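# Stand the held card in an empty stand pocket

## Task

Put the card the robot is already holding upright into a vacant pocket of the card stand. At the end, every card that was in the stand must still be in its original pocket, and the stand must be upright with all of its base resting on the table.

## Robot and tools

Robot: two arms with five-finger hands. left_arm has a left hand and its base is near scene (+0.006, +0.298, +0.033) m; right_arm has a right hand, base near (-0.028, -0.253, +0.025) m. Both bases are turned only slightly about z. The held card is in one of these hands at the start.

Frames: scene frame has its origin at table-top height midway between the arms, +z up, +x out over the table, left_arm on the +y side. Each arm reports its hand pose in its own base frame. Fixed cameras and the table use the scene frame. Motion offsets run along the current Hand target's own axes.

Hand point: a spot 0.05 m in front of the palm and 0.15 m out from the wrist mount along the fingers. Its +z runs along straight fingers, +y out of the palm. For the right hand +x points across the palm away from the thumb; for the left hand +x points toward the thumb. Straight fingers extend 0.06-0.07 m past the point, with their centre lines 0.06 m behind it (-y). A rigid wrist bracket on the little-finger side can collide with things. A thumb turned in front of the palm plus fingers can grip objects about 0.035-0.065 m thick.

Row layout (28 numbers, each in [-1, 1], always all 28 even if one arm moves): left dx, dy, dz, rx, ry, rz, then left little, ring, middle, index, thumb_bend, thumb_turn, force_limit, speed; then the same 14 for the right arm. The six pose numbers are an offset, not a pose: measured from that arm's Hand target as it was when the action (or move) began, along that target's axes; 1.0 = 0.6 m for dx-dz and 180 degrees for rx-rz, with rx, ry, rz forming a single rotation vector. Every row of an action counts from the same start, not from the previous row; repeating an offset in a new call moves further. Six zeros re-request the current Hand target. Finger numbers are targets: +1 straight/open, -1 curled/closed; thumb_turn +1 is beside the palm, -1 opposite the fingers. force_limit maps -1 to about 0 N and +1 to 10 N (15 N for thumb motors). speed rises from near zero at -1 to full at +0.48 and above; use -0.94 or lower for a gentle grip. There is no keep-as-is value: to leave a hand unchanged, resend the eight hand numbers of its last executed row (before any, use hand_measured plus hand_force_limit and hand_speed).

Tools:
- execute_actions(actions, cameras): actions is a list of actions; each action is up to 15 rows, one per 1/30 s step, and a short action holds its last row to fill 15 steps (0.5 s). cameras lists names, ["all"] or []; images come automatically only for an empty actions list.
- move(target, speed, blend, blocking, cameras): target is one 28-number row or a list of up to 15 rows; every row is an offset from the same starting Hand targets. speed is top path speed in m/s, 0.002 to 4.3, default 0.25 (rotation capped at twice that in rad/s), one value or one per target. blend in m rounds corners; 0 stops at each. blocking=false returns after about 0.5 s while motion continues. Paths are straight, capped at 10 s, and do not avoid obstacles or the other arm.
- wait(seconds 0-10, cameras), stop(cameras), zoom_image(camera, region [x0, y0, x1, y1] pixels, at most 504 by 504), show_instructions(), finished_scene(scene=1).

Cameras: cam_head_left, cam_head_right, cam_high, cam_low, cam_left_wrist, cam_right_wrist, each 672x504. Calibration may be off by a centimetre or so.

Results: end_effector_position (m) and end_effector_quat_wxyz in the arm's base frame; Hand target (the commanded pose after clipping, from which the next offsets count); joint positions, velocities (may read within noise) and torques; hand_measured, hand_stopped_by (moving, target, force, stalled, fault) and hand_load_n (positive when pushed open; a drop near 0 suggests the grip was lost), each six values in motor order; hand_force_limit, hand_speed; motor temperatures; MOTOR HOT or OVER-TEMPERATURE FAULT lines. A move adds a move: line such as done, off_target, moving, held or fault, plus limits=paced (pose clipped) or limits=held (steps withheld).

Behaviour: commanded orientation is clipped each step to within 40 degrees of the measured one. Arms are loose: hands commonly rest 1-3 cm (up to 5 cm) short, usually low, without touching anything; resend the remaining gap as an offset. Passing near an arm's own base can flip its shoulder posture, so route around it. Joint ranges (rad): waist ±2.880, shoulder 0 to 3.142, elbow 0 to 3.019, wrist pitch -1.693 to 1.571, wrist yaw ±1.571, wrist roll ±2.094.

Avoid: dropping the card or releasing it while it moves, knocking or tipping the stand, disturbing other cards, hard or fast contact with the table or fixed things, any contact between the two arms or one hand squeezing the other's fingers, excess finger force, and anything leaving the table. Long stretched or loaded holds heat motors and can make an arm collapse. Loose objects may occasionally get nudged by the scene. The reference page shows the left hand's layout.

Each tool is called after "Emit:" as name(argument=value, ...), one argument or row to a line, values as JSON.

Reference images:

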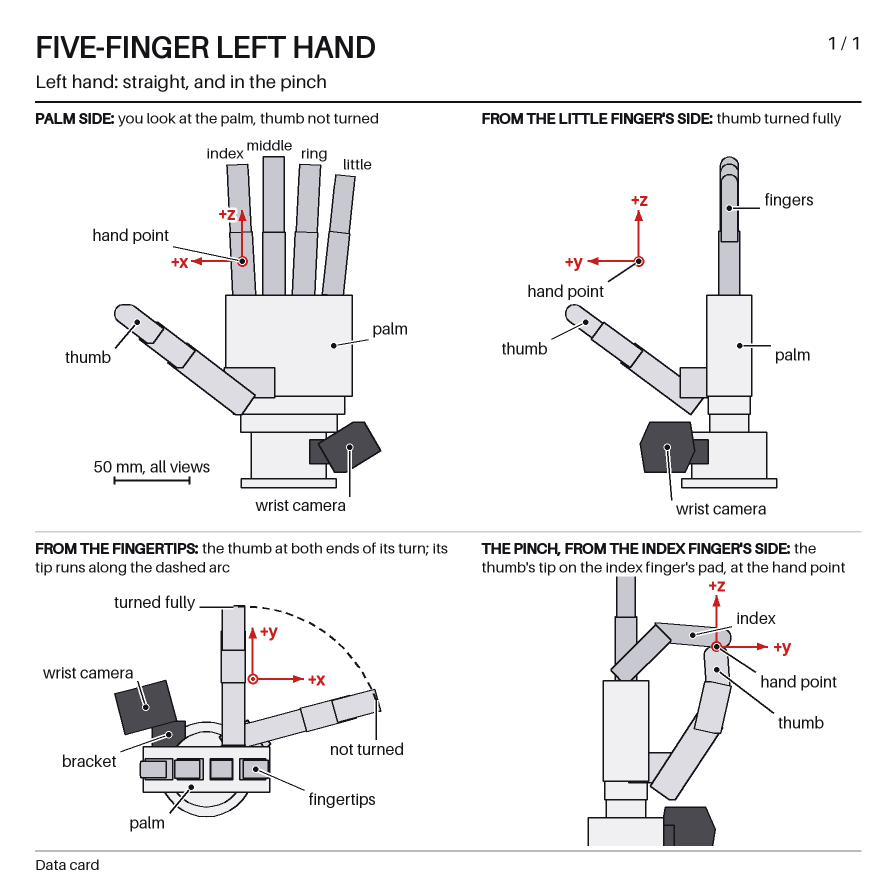

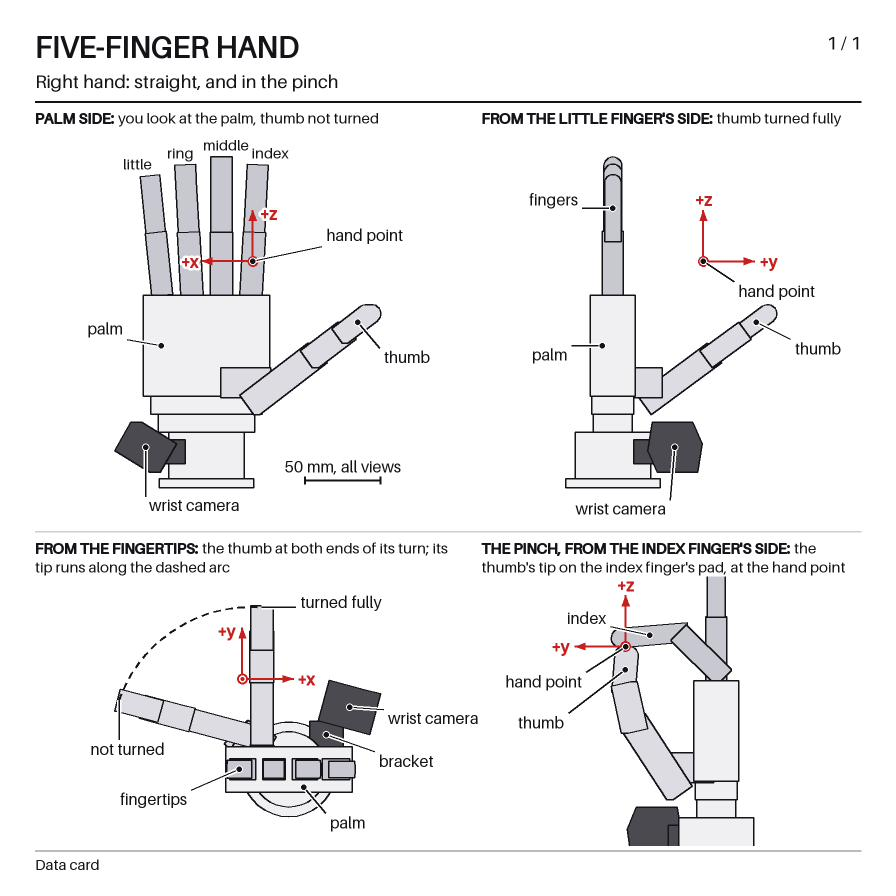

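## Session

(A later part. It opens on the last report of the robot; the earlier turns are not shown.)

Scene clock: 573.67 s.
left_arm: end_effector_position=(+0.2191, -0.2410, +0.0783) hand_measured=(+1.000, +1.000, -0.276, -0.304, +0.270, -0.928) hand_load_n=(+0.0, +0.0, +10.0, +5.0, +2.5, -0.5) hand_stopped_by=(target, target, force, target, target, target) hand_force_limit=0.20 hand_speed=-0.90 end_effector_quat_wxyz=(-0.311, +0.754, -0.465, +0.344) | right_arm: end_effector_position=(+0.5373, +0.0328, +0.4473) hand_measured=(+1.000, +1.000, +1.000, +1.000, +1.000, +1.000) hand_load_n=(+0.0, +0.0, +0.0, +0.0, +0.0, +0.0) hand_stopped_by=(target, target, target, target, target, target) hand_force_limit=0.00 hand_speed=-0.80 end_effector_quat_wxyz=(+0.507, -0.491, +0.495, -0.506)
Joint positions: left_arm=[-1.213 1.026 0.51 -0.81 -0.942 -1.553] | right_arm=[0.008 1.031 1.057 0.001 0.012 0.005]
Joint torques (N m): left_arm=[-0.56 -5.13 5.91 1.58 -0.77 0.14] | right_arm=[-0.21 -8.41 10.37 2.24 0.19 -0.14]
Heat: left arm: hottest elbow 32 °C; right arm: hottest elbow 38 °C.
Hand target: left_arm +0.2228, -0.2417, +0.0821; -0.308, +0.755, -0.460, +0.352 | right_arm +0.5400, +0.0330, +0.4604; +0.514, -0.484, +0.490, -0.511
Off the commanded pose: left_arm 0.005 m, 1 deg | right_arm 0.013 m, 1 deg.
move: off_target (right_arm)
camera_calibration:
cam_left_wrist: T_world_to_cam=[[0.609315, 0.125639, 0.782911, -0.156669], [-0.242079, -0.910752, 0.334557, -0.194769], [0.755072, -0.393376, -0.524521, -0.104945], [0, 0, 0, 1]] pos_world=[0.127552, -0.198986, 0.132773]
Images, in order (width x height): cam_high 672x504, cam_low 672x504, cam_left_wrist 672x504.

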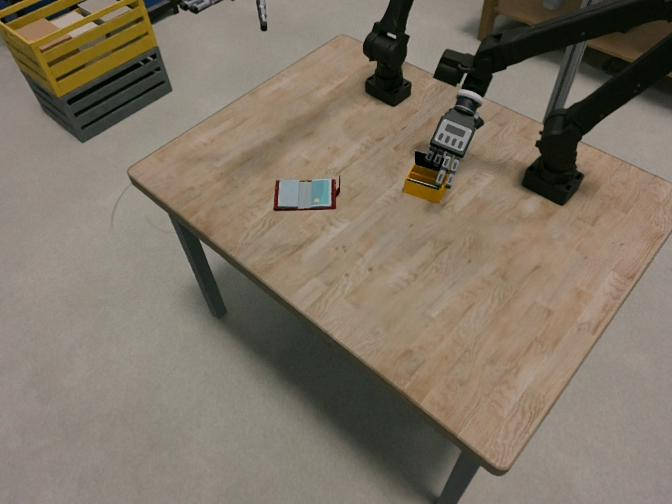

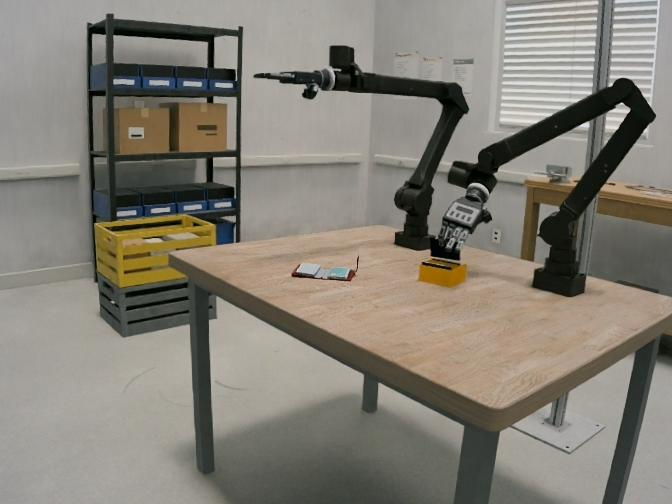

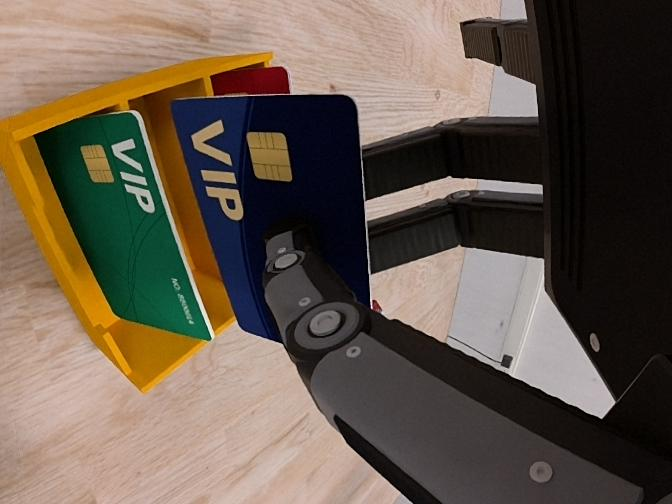

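Emit:
zoom_image(
  camera="cam_high",
  region=[404, 144, 460, 200],
)

Emit:
zoom_image(
  camera="cam_low",
  region=[420, 232, 470, 282],
)

Scaled by 9.000 from the camera's 672x504 image, which has a finer 960x720 frame.

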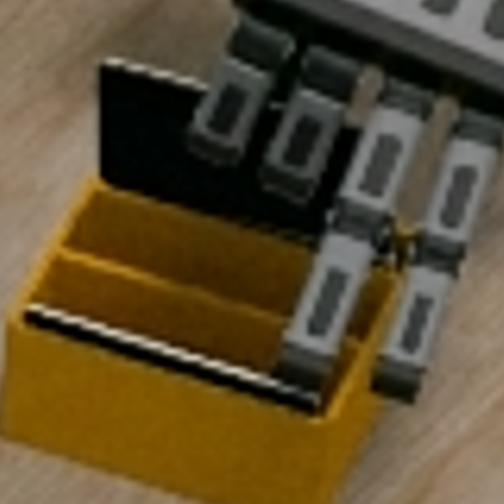

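Scaled by 10.080 from the camera's 672x504 image, which has a finer 960x720 frame.

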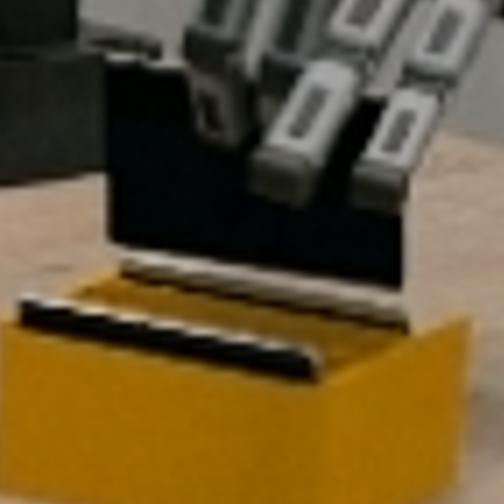

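Emit:
zoom_image(
  camera="cam_left_wrist",
  region=[164, 88, 264, 168],
)

Emit:
zoom_image(
  camera="cam_left_wrist",
  region=[290, 84, 390, 164],
)

Emit:
zoom_image(
  camera="cam_left_wrist",
  region=[210, 280, 310, 360],
)

Emit:
zoom_image(
  camera="cam_left_wrist",
  region=[330, 220, 430, 320],
)

Scaled by 5.040 from the camera's 672x504 image, which has a finer 960x720 frame.

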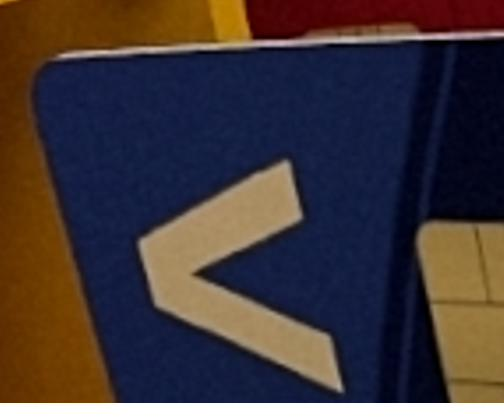

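Scaled by 5.040 from the camera's 672x504 image, which has a finer 960x720 frame.

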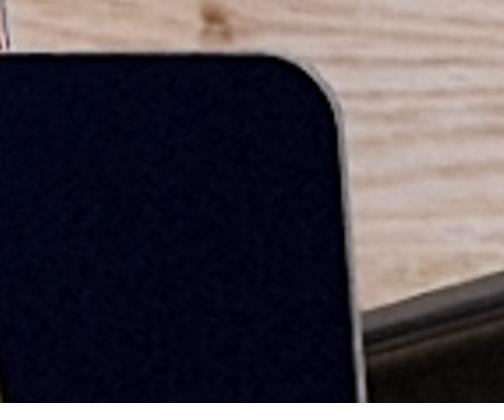

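Scaled by 5.040 from the camera's 672x504 image, which has a finer 960x720 frame.

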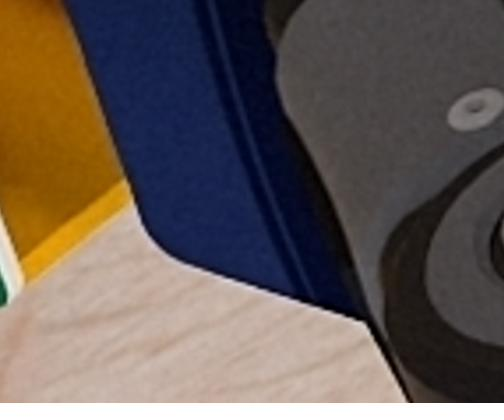

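Scaled by 5.040 from the camera's 672x504 image, which has a finer 960x720 frame.

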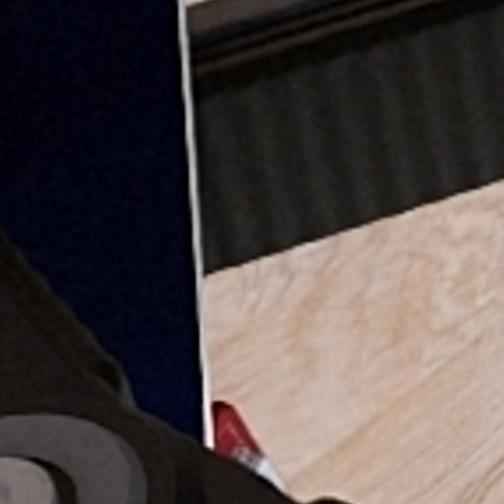

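Emit:
move(
  target=[-0.0062, 0.0197, 0.0141, 0, 0, 0, 1, 1, -0.276, -0.304, 0.268, -0.928, 0.20, -0.90, 0,0,0,0,0,0, 1,1,1,1,1,1, 0.0, -0.80],
  speed=0.04,
  cameras=["cam_left_wrist","cam_high","cam_low"],
)

Emit:
zoom_image(
  camera="cam_left_wrist",
  region=[0, 80, 300, 440],
)

Emit:
zoom_image(
  camera="cam_high",
  region=[404, 144, 460, 200],
)

Emit:
zoom_image(
  camera="cam_low",
  region=[415, 236, 475, 296],
)

Scene clock: 744.37 s.
left_arm: end_effector_position=(+0.2195, -0.2421, +0.0698) hand_measured=(+1.000, +1.000, -0.276, -0.304, +0.270, -0.928) hand_load_n=(+0.0, +0.0, +10.5, +5.5, +2.5, -0.5) hand_stopped_by=(target, target, force, target, target, target) hand_force_limit=0.20 hand_speed=-0.90 end_effector_quat_wxyz=(-0.305, +0.756, -0.460, +0.352) | right_arm: end_effector_position=(+0.5373, +0.0328, +0.4473) hand_measured=(+1.000, +1.000, +1.000, +1.000, +1.000, +1.000) hand_load_n=(+0.0, +0.0, +0.0, -0.5, +0.0, -0.5) hand_stopped_by=(target, target, target, target, target, target) hand_force_limit=0.00 hand_speed=-0.80 end_effector_quat_wxyz=(+0.507, -0.491, +0.495, -0.506)
Joint positions: left_arm=[-1.213 1.034 0.483 -0.751 -0.942 -1.553] | right_arm=[0.008 1.031 1.057 0.001 0.012 0.005]
Joint torques (N m): left_arm=[-0.5 -3.49 5.85 1.63 -0.75 0.14] | right_arm=[-0.21 -8.47 10.4 2.61 0.15 -0.07]
Heat: left arm: hottest elbow 31 °C; right arm: hottest elbow 39 °C.
Hand target: left_arm +0.2229, -0.2417, +0.0672; -0.308, +0.755, -0.460, +0.352 | right_arm +0.5400, +0.0330, +0.4604; +0.514, -0.484, +0.490, -0.511
Off the commanded pose: left_arm 0.004 m, 0 deg | right_arm 0.013 m, 1 deg.
move: off_target (right_arm)
camera_calibration:
cam_left_wrist: T_world_to_cam=[[0.603023, 0.142442, 0.784903, -0.144815], [-0.244798, -0.903413, 0.352022, -0.191692], [0.759234, -0.40442, -0.509909, -0.114779], [0, 0, 0, 1]] pos_world=[0.127545, -0.198968, 0.122618]
Images, in order (width x height): cam_high 672x504, cam_low 672x504, cam_left_wrist 672x504.

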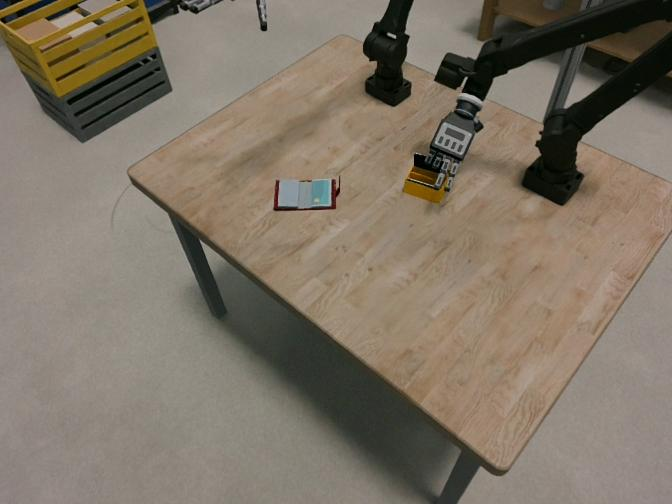

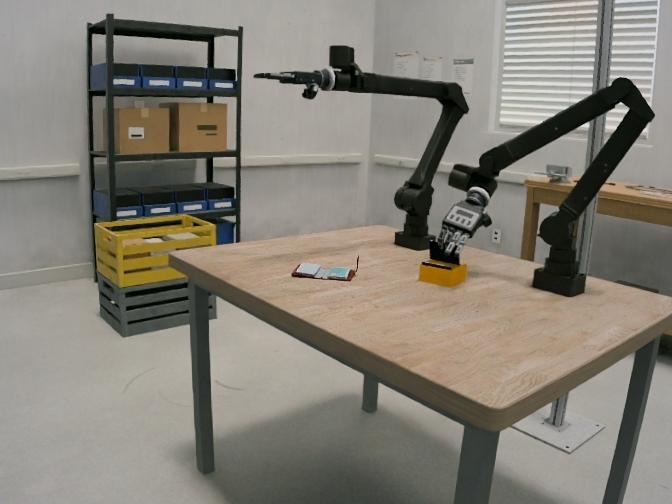

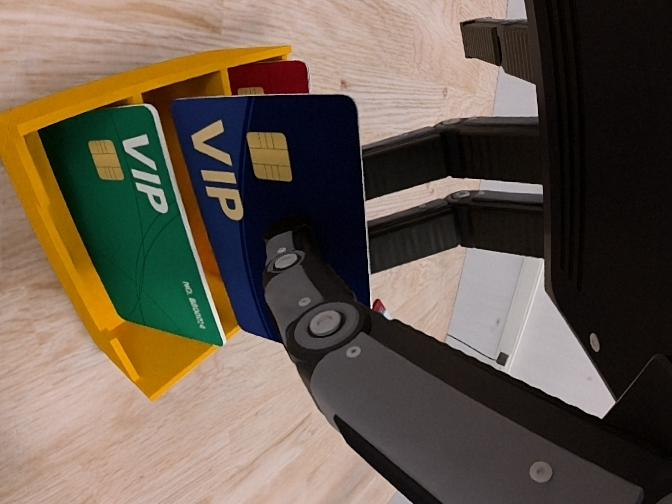

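Scaled by 1.400 from the camera's 672x504 image, which has a finer 960x720 frame.

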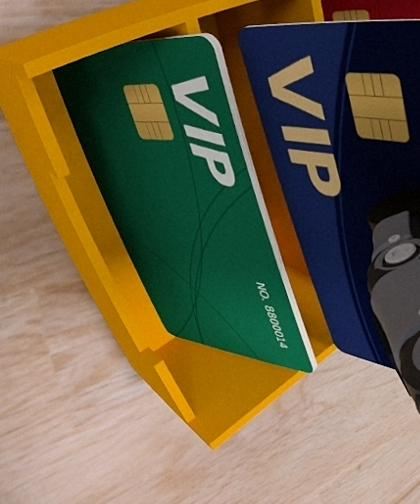

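Scaled by 9.000 from the camera's 672x504 image, which has a finer 960x720 frame.

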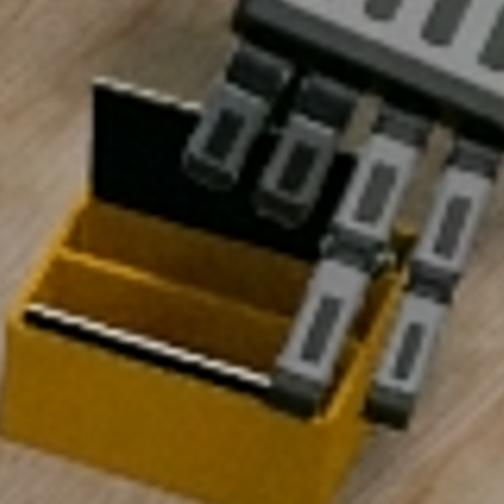

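Scaled by 8.400 from the camera's 672x504 image, which has a finer 960x720 frame.

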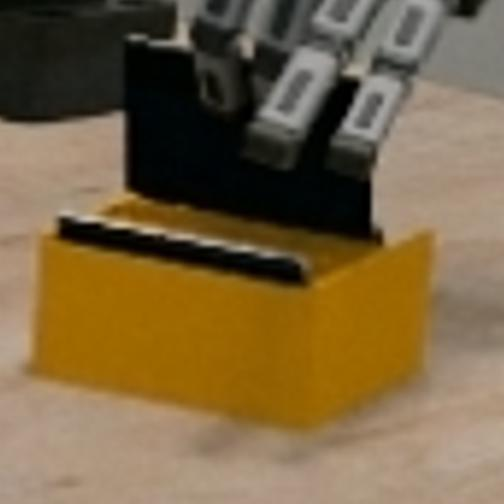

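Emit:
move(
  target=[-0.0050, 0.0158, 0.0113, 0, 0, 0, 1, 1, -0.276, -0.304, 0.268, -0.928, 0.20, -0.90, 0,0,0,0,0,0, 1,1,1,1,1,1, 0.0, -0.80],
  speed=0.03,
  cameras=["cam_left_wrist","cam_high","cam_low"],
)

Emit:
zoom_image(
  camera="cam_left_wrist",
  region=[0, 60, 380, 400],
)

Emit:
zoom_image(
  camera="cam_high",
  region=[404, 144, 460, 200],
)

Emit:
zoom_image(
  camera="cam_low",
  region=[415, 236, 475, 296],
)

Scene clock: 777.97 s.
left_arm: end_effector_position=(+0.2196, -0.2422, +0.0577) hand_measured=(+1.000, +1.000, -0.276, -0.304, +0.270, -0.928) hand_load_n=(+0.0, +0.0, +10.0, +5.0, +2.5, -0.5) hand_stopped_by=(target, target, force, target, target, target) hand_force_limit=0.20 hand_speed=-0.90 end_effector_quat_wxyz=(-0.305, +0.756, -0.460, +0.352) | right_arm: end_effector_position=(+0.5373, +0.0328, +0.4473) hand_measured=(+1.000, +1.000, +1.000, +1.000, +1.000, +1.000) hand_load_n=(+0.0, +0.0, +0.0, +0.0, +0.0, +0.0) hand_stopped_by=(target, target, target, target, target, target) hand_force_limit=0.00 hand_speed=-0.80 end_effector_quat_wxyz=(+0.507, -0.491, +0.495, -0.506)
Joint positions: left_arm=[-1.213 1.063 0.463 -0.702 -0.942 -1.553] | right_arm=[0.008 1.031 1.057 0.001 0.012 0.005]
Joint torques (N m): left_arm=[-0.5 -3.6 5.61 1.61 -0.75 0.13] | right_arm=[0.21 -8.82 10.65 2.5 0.12 -0.12]
Heat: left arm: hottest elbow 31 °C; right arm: hottest elbow 39 °C.
Hand target: left_arm +0.2228, -0.2417, +0.0551; -0.308, +0.755, -0.460, +0.352 | right_arm +0.5400, +0.0330, +0.4604; +0.514, -0.484, +0.490, -0.511
Off the commanded pose: left_arm 0.004 m, 0 deg | right_arm 0.013 m, 1 deg.
move: off_target (right_arm)
camera_calibration:
cam_left_wrist: T_world_to_cam=[[0.603064, 0.142327, 0.784893, -0.135409], [-0.244826, -0.90344, 0.351933, -0.18755], [0.759193, -0.4044, -0.509987, -0.12092], [0, 0, 0, 1]] pos_world=[0.127545, -0.199068, 0.110619]
Images, in order (width x height): cam_high 672x504, cam_low 672x504, cam_left_wrist 672x504.

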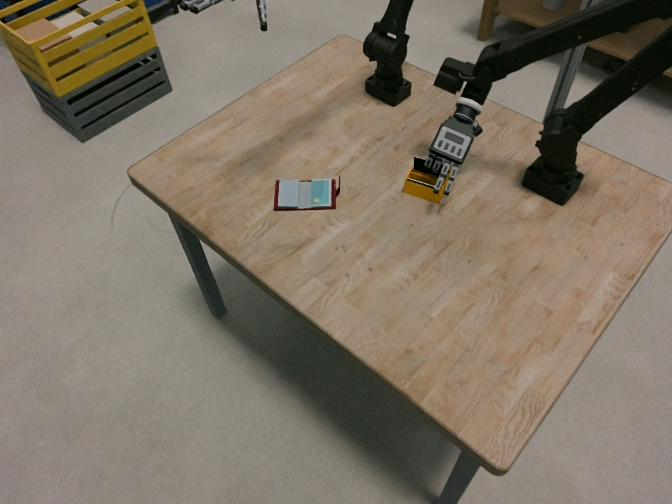

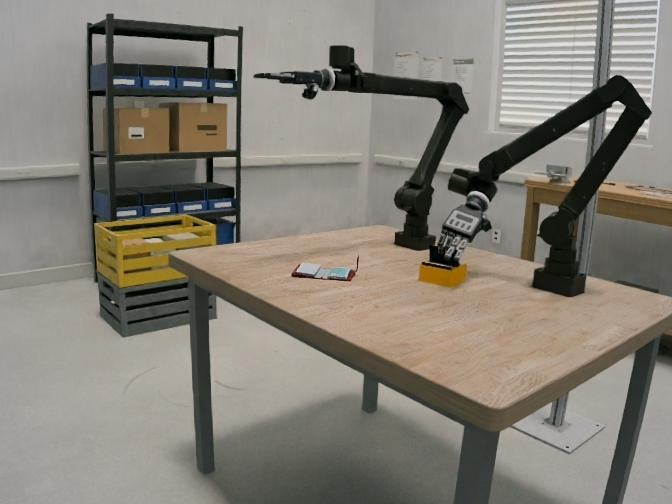

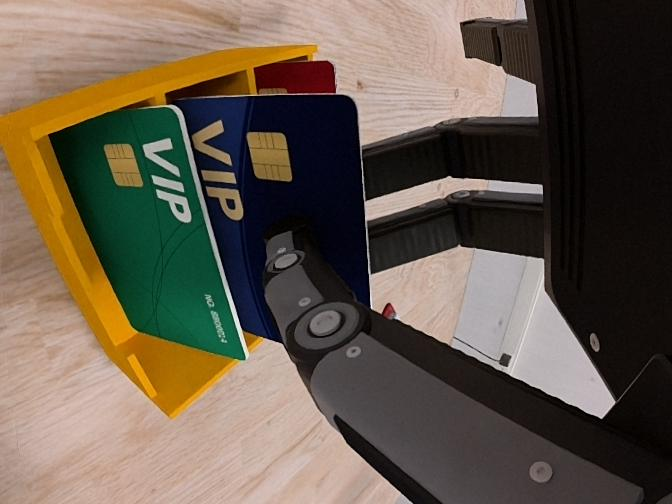

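Scaled by 1.326 from the camera's 672x504 image, which has a finer 960x720 frame.

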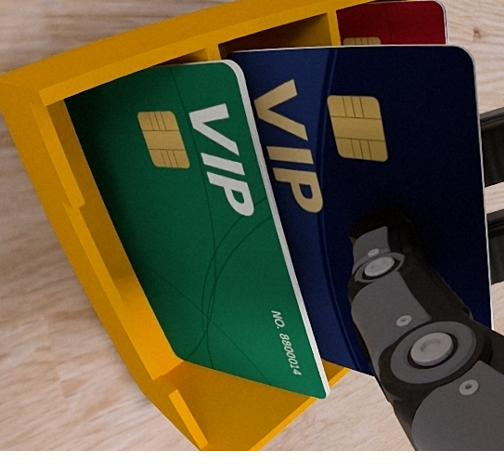

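Scaled by 9.000 from the camera's 672x504 image, which has a finer 960x720 frame.

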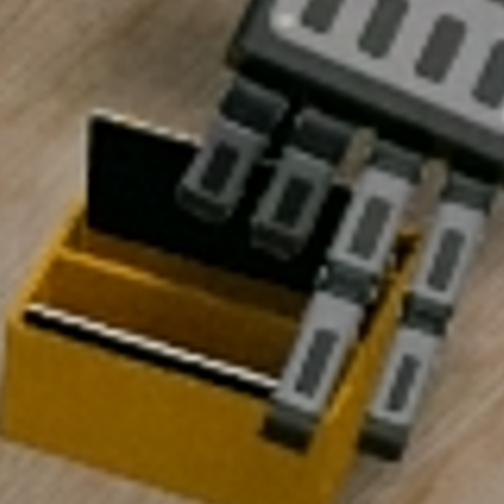

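Scaled by 8.400 from the camera's 672x504 image, which has a finer 960x720 frame.

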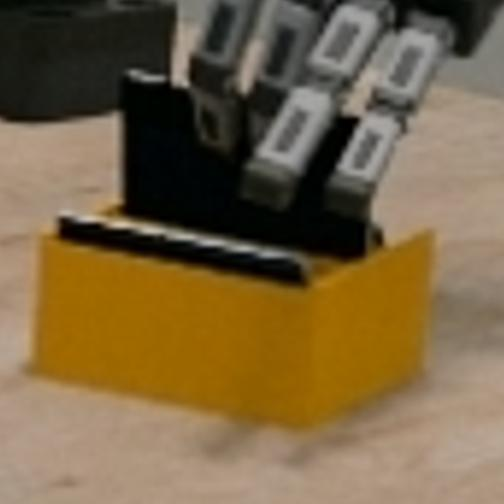

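Emit:
move(
  target=[-0.0041, 0.0131, 0.0094, 0, 0, 0, 1, 1, -0.276, -0.304, 0.268, -0.928, 0.20, -0.90, 0,0,0,0,0,0, 1,1,1,1,1,1, 0.0, -0.80],
  speed=0.03,
  cameras=["cam_left_wrist","cam_high","cam_low"],
)

Emit:
zoom_image(
  camera="cam_left_wrist",
  region=[0, 60, 380, 400],
)

Emit:
zoom_image(
  camera="cam_high",
  region=[404, 144, 460, 200],
)

Emit:
zoom_image(
  camera="cam_low",
  region=[415, 236, 475, 296],
)

Scene clock: 822.37 s.
left_arm: end_effector_position=(+0.2197, -0.2426, +0.0479) hand_measured=(+1.000, +1.000, -0.276, -0.304, +0.270, -0.928) hand_load_n=(+0.0, -0.5, +10.0, +5.5, +2.5, -0.5) hand_stopped_by=(target, target, force, target, target, target) hand_force_limit=0.20 hand_speed=-0.90 end_effector_quat_wxyz=(-0.304, +0.756, -0.460, +0.352) | right_arm: end_effector_position=(+0.5373, +0.0328, +0.4473) hand_measured=(+1.000, +1.000, +1.000, +1.000, +1.000, +1.000) hand_load_n=(+0.0, +0.0, +0.0, +0.0, +0.0, +0.0) hand_stopped_by=(target, target, target, target, target, target) hand_force_limit=0.00 hand_speed=-0.80 end_effector_quat_wxyz=(+0.507, -0.491, +0.495, -0.506)
Joint positions: left_arm=[-1.213 1.089 0.447 -0.659 -0.942 -1.553] | right_arm=[0.008 1.031 1.057 0.001 0.012 0.005]
Joint torques (N m): left_arm=[-0.5 -3.72 5.41 1.63 -0.75 0.13] | right_arm=[-0.91 -8.59 10.32 2.32 0.13 -0.11]
Heat: left arm: hottest elbow 32 °C; right arm: hottest elbow 39 °C.
Hand target: left_arm +0.2229, -0.2417, +0.0451; -0.308, +0.755, -0.460, +0.352 | right_arm +0.5400, +0.0330, +0.4604; +0.514, -0.484, +0.490, -0.511
Off the commanded pose: left_arm 0.004 m, 0 deg | right_arm 0.013 m, 1 deg.
move: off_target (right_arm)
camera_calibration:
cam_left_wrist: T_world_to_cam=[[0.602816, 0.142993, 0.784962, -0.127497], [-0.244937, -0.903141, 0.352622, -0.184306], [0.759354, -0.404833, -0.509404, -0.126333], [0, 0, 0, 1]] pos_world=[0.127645, -0.199367, 0.100716]
Images, in order (width x height): cam_high 672x504, cam_low 672x504, cam_left_wrist 672x504.

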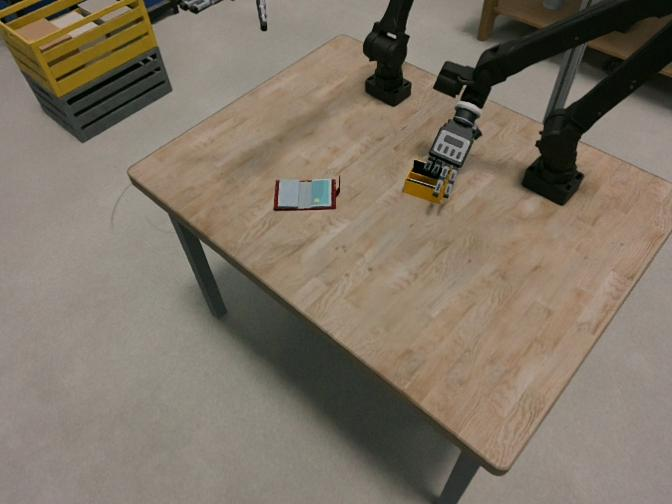

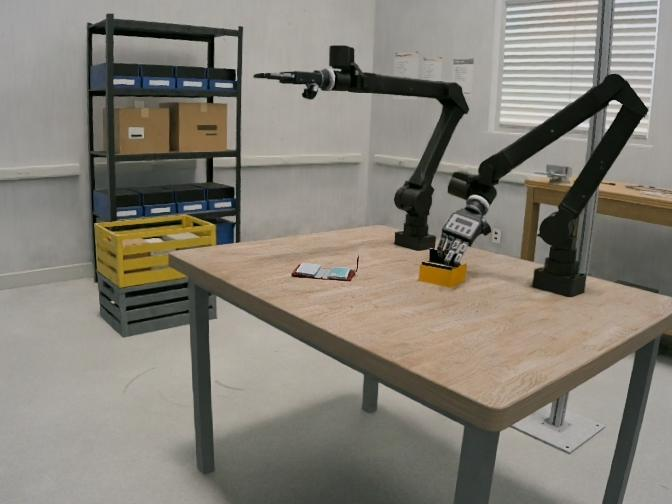

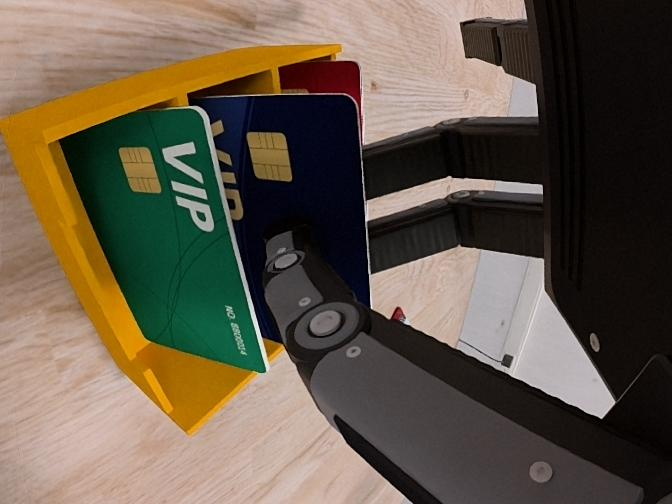

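Scaled by 1.326 from the camera's 672x504 image, which has a finer 960x720 frame.

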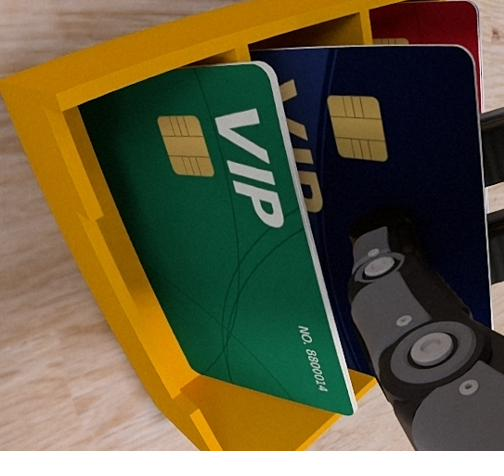

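Scaled by 9.000 from the camera's 672x504 image, which has a finer 960x720 frame.

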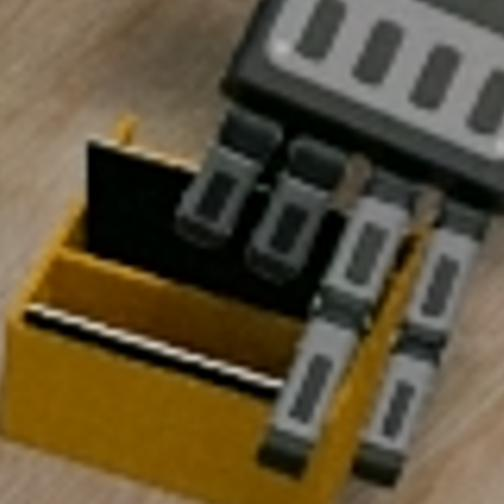

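Scaled by 8.400 from the camera's 672x504 image, which has a finer 960x720 frame.

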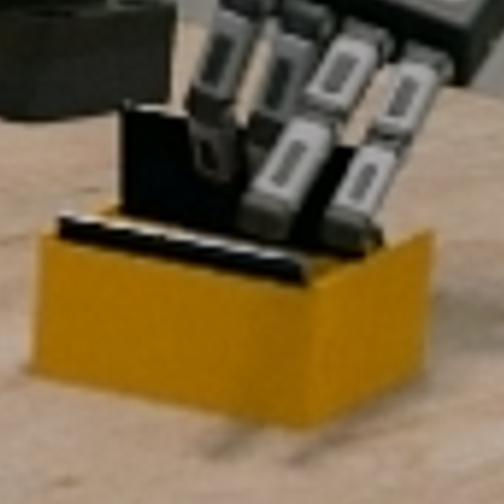

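Emit:
move(
  target=[-0.0035, 0.0090, 0.0127, 0, 0, 0, 1, 1, -0.276, -0.304, 0.268, -0.928, 0.20, -0.90, 0,0,0,0,0,0, 1,1,1,1,1,1, 0.0, -0.80],
  speed=0.03,
  cameras=["cam_left_wrist","cam_high","cam_low"],
)

Emit:
zoom_image(
  camera="cam_left_wrist",
  region=[100, 60, 400, 400],
)

Emit:
zoom_image(
  camera="cam_high",
  region=[404, 144, 460, 200],
)

Emit:
zoom_image(
  camera="cam_low",
  region=[415, 236, 475, 296],
)

Scene clock: 855.47 s.
left_arm: end_effector_position=(+0.2231, -0.2417, +0.0393) hand_measured=(+1.000, +1.000, -0.276, -0.304, +0.270, -0.928) hand_load_n=(+0.0, +0.0, +10.0, +5.5, +2.0, -1.0) hand_stopped_by=(target, target, force, target, target, target) hand_force_limit=0.20 hand_speed=-0.90 end_effector_quat_wxyz=(-0.306, +0.756, -0.460, +0.353) | right_arm: end_effector_position=(+0.5373, +0.0328, +0.4473) hand_measured=(+1.000, +1.000, +1.000, +1.000, +1.000, +1.000) hand_load_n=(+0.0, +0.0, +0.0, +0.0, +0.0, +0.0) hand_stopped_by=(target, target, target, target, target, target) hand_force_limit=0.00 hand_speed=-0.80 end_effector_quat_wxyz=(+0.507, -0.491, +0.495, -0.506)
Joint positions: left_arm=[-1.201 1.112 0.43 -0.603 -0.942 -1.532] | right_arm=[0.008 1.031 1.057 0.001 0.012 0.005]
Joint torques (N m): left_arm=[-0.5 -3.78 5.22 1.66 -0.59 0.13] | right_arm=[0.32 -8.29 10.66 2.29 0.16 -0.13]
Heat: left arm: hottest elbow 32 °C; right arm: hottest elbow 39 °C.
Hand target: left_arm +0.2258, -0.2409, +0.0361; -0.308, +0.755, -0.460, +0.352 | right_arm +0.5400, +0.0330, +0.4604; +0.514, -0.484, +0.490, -0.511
Off the commanded pose: left_arm 0.004 m, 0 deg | right_arm 0.013 m, 1 deg.
move: off_target (right_arm)
camera_calibration:
cam_left_wrist: T_world_to_cam=[[0.600258, 0.14211, 0.78708, -0.122584], [-0.245624, -0.903779, 0.350503, -0.179506], [0.761157, -0.403718, -0.507594, -0.133153], [0, 0, 0, 1]] pos_world=[0.130842, -0.198569, 0.091813]
Images, in order (width x height): cam_high 672x504, cam_low 672x504, cam_left_wrist 672x504.

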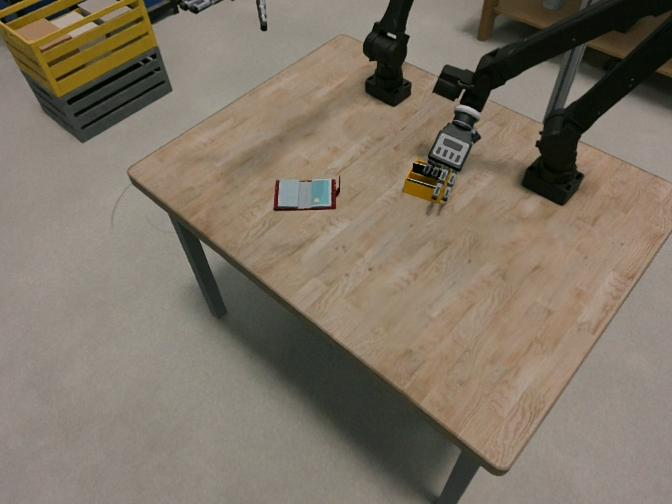

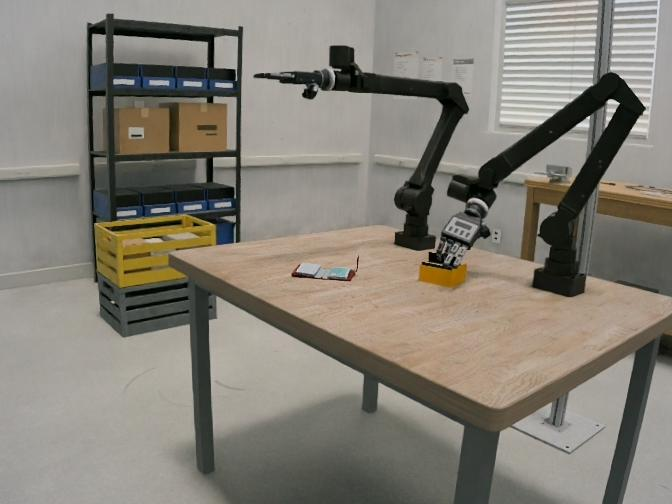

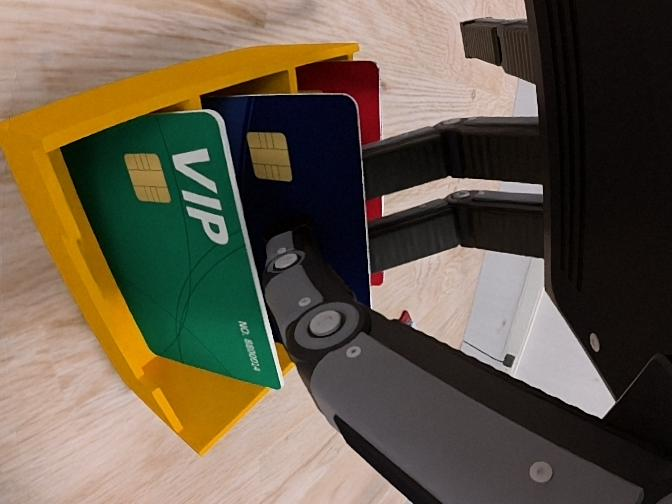

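Scaled by 1.482 from the camera's 672x504 image, which has a finer 960x720 frame.

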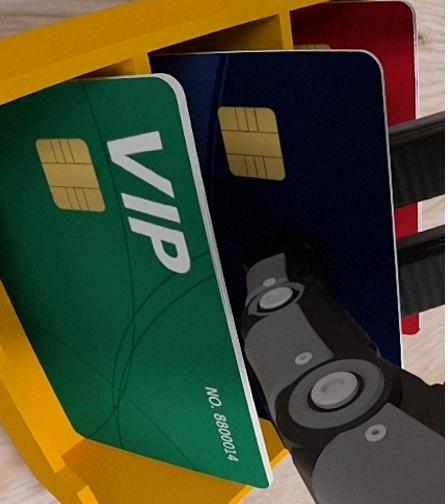

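Scaled by 9.000 from the camera's 672x504 image, which has a finer 960x720 frame.

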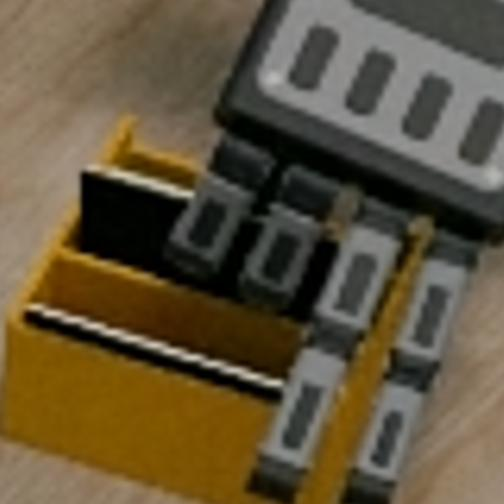

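Scaled by 8.400 from the camera's 672x504 image, which has a finer 960x720 frame.

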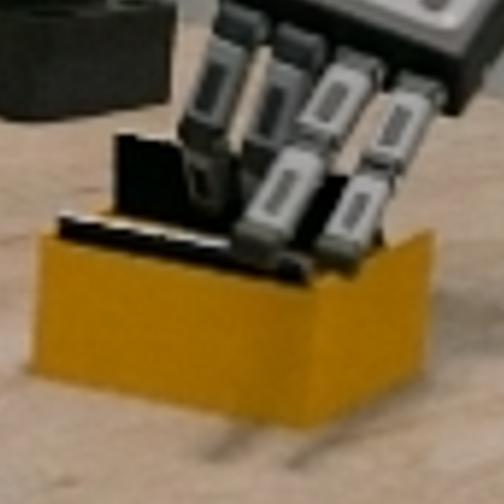

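Emit:
move(
  target=[-0.0017, 0.0053, 0.0038, 0, 0, 0, 1, 1, -0.276, -0.304, 0.268, -0.928, 0.20, -0.90, 0,0,0,0,0,0, 1,1,1,1,1,1, 0.0, -0.80],
  speed=0.03,
  cameras=["cam_left_wrist","cam_high","cam_low"],
)

Emit:
zoom_image(
  camera="cam_left_wrist",
  region=[160, 160, 360, 360],
)

Emit:
zoom_image(
  camera="cam_high",
  region=[404, 144, 460, 200],
)

Scene clock: 913.40 s.
left_arm: end_effector_position=(+0.2234, -0.2425, +0.0364) hand_measured=(+1.000, +1.000, -0.276, -0.304, +0.270, -0.928) hand_load_n=(+0.0, +0.0, +9.5, +5.5, +2.5, -1.0) hand_stopped_by=(target, target, force, target, target, target) hand_force_limit=0.20 hand_speed=-0.90 end_effector_quat_wxyz=(-0.305, +0.756, -0.459, +0.354) | right_arm: end_effector_position=(+0.5373, +0.0328, +0.4473) hand_measured=(+1.000, +1.000, +1.000, +1.000, +1.000, +1.000) hand_load_n=(+0.0, +0.0, +0.0, +0.0, +0.0, +0.0) hand_stopped_by=(target, target, target, target, target, target) hand_force_limit=0.00 hand_speed=-0.80 end_effector_quat_wxyz=(+0.507, -0.491, +0.495, -0.506)
Joint positions: left_arm=[-1.201 1.122 0.425 -0.584 -0.942 -1.532] | right_arm=[0.008 1.031 1.057 0.001 0.012 0.005]
Joint torques (N m): left_arm=[-0.38 -3.84 5.07 1.66 -0.58 0.14] | right_arm=[-1.49 -9.05 10.67 2.73 0.11 -0.11]
Heat: left arm: hottest elbow 32 °C; right arm: hottest elbow 40 °C.
Hand target: left_arm +0.2258, -0.2409, +0.0321; -0.308, +0.755, -0.460, +0.352 | right_arm +0.5400, +0.0330, +0.4604; +0.514, -0.484, +0.490, -0.511
Off the commanded pose: left_arm 0.005 m, 0 deg | right_arm 0.013 m, 1 deg.
move: off_target (right_arm)
camera_calibration:
cam_left_wrist: T_world_to_cam=[[0.599141, 0.14501, 0.787402, -0.119521], [-0.24617, -0.902457, 0.353512, -0.178904], [0.76186, -0.405638, -0.505002, -0.135945], [0, 0, 0, 1]] pos_world=[0.131141, -0.199266, 0.0887034]
Images, in order (width x height): cam_high 672x504, cam_low 672x504, cam_left_wrist 672x504.

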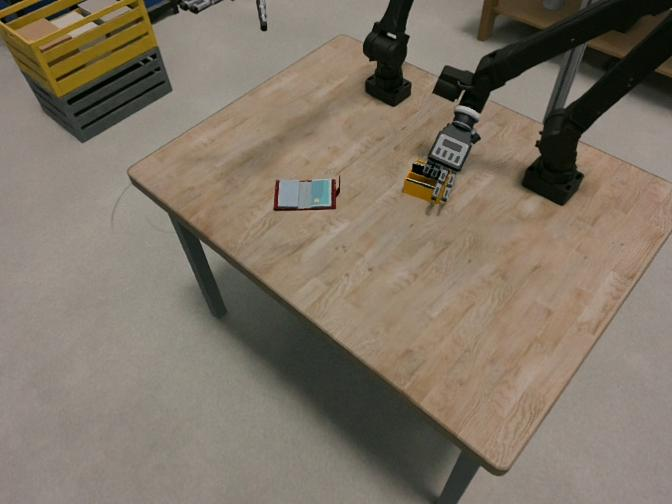

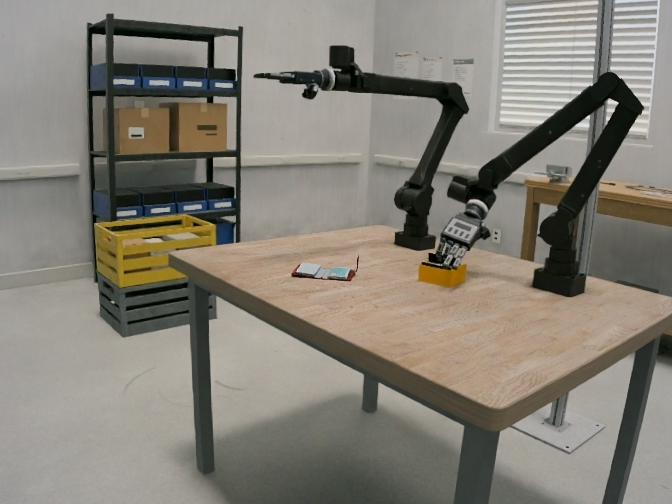

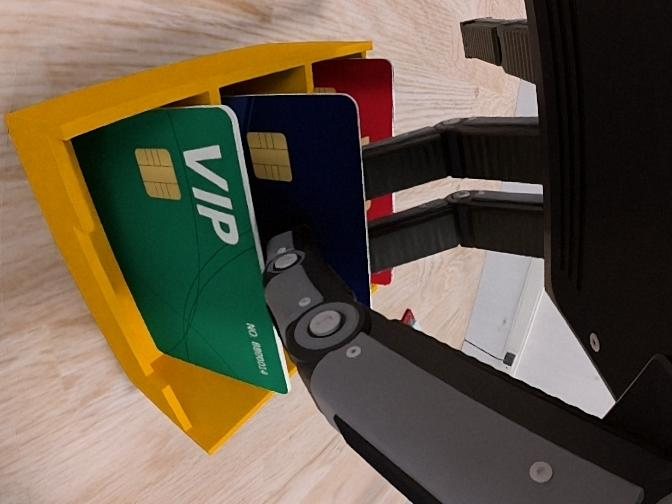

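Scaled by 2.520 from the camera's 672x504 image, which has a finer 960x720 frame.

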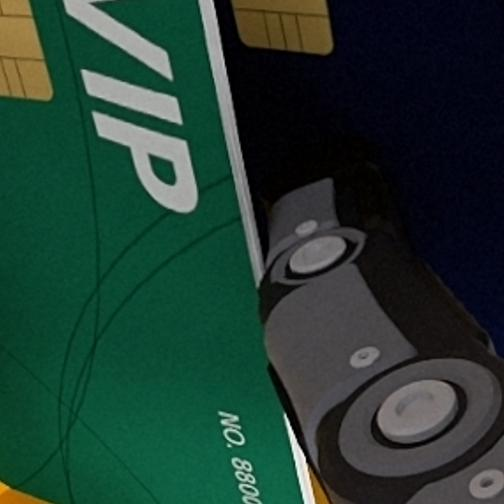

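Scaled by 9.000 from the camera's 672x504 image, which has a finer 960x720 frame.

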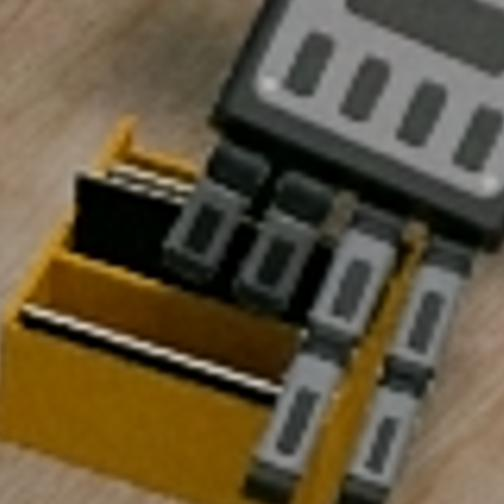

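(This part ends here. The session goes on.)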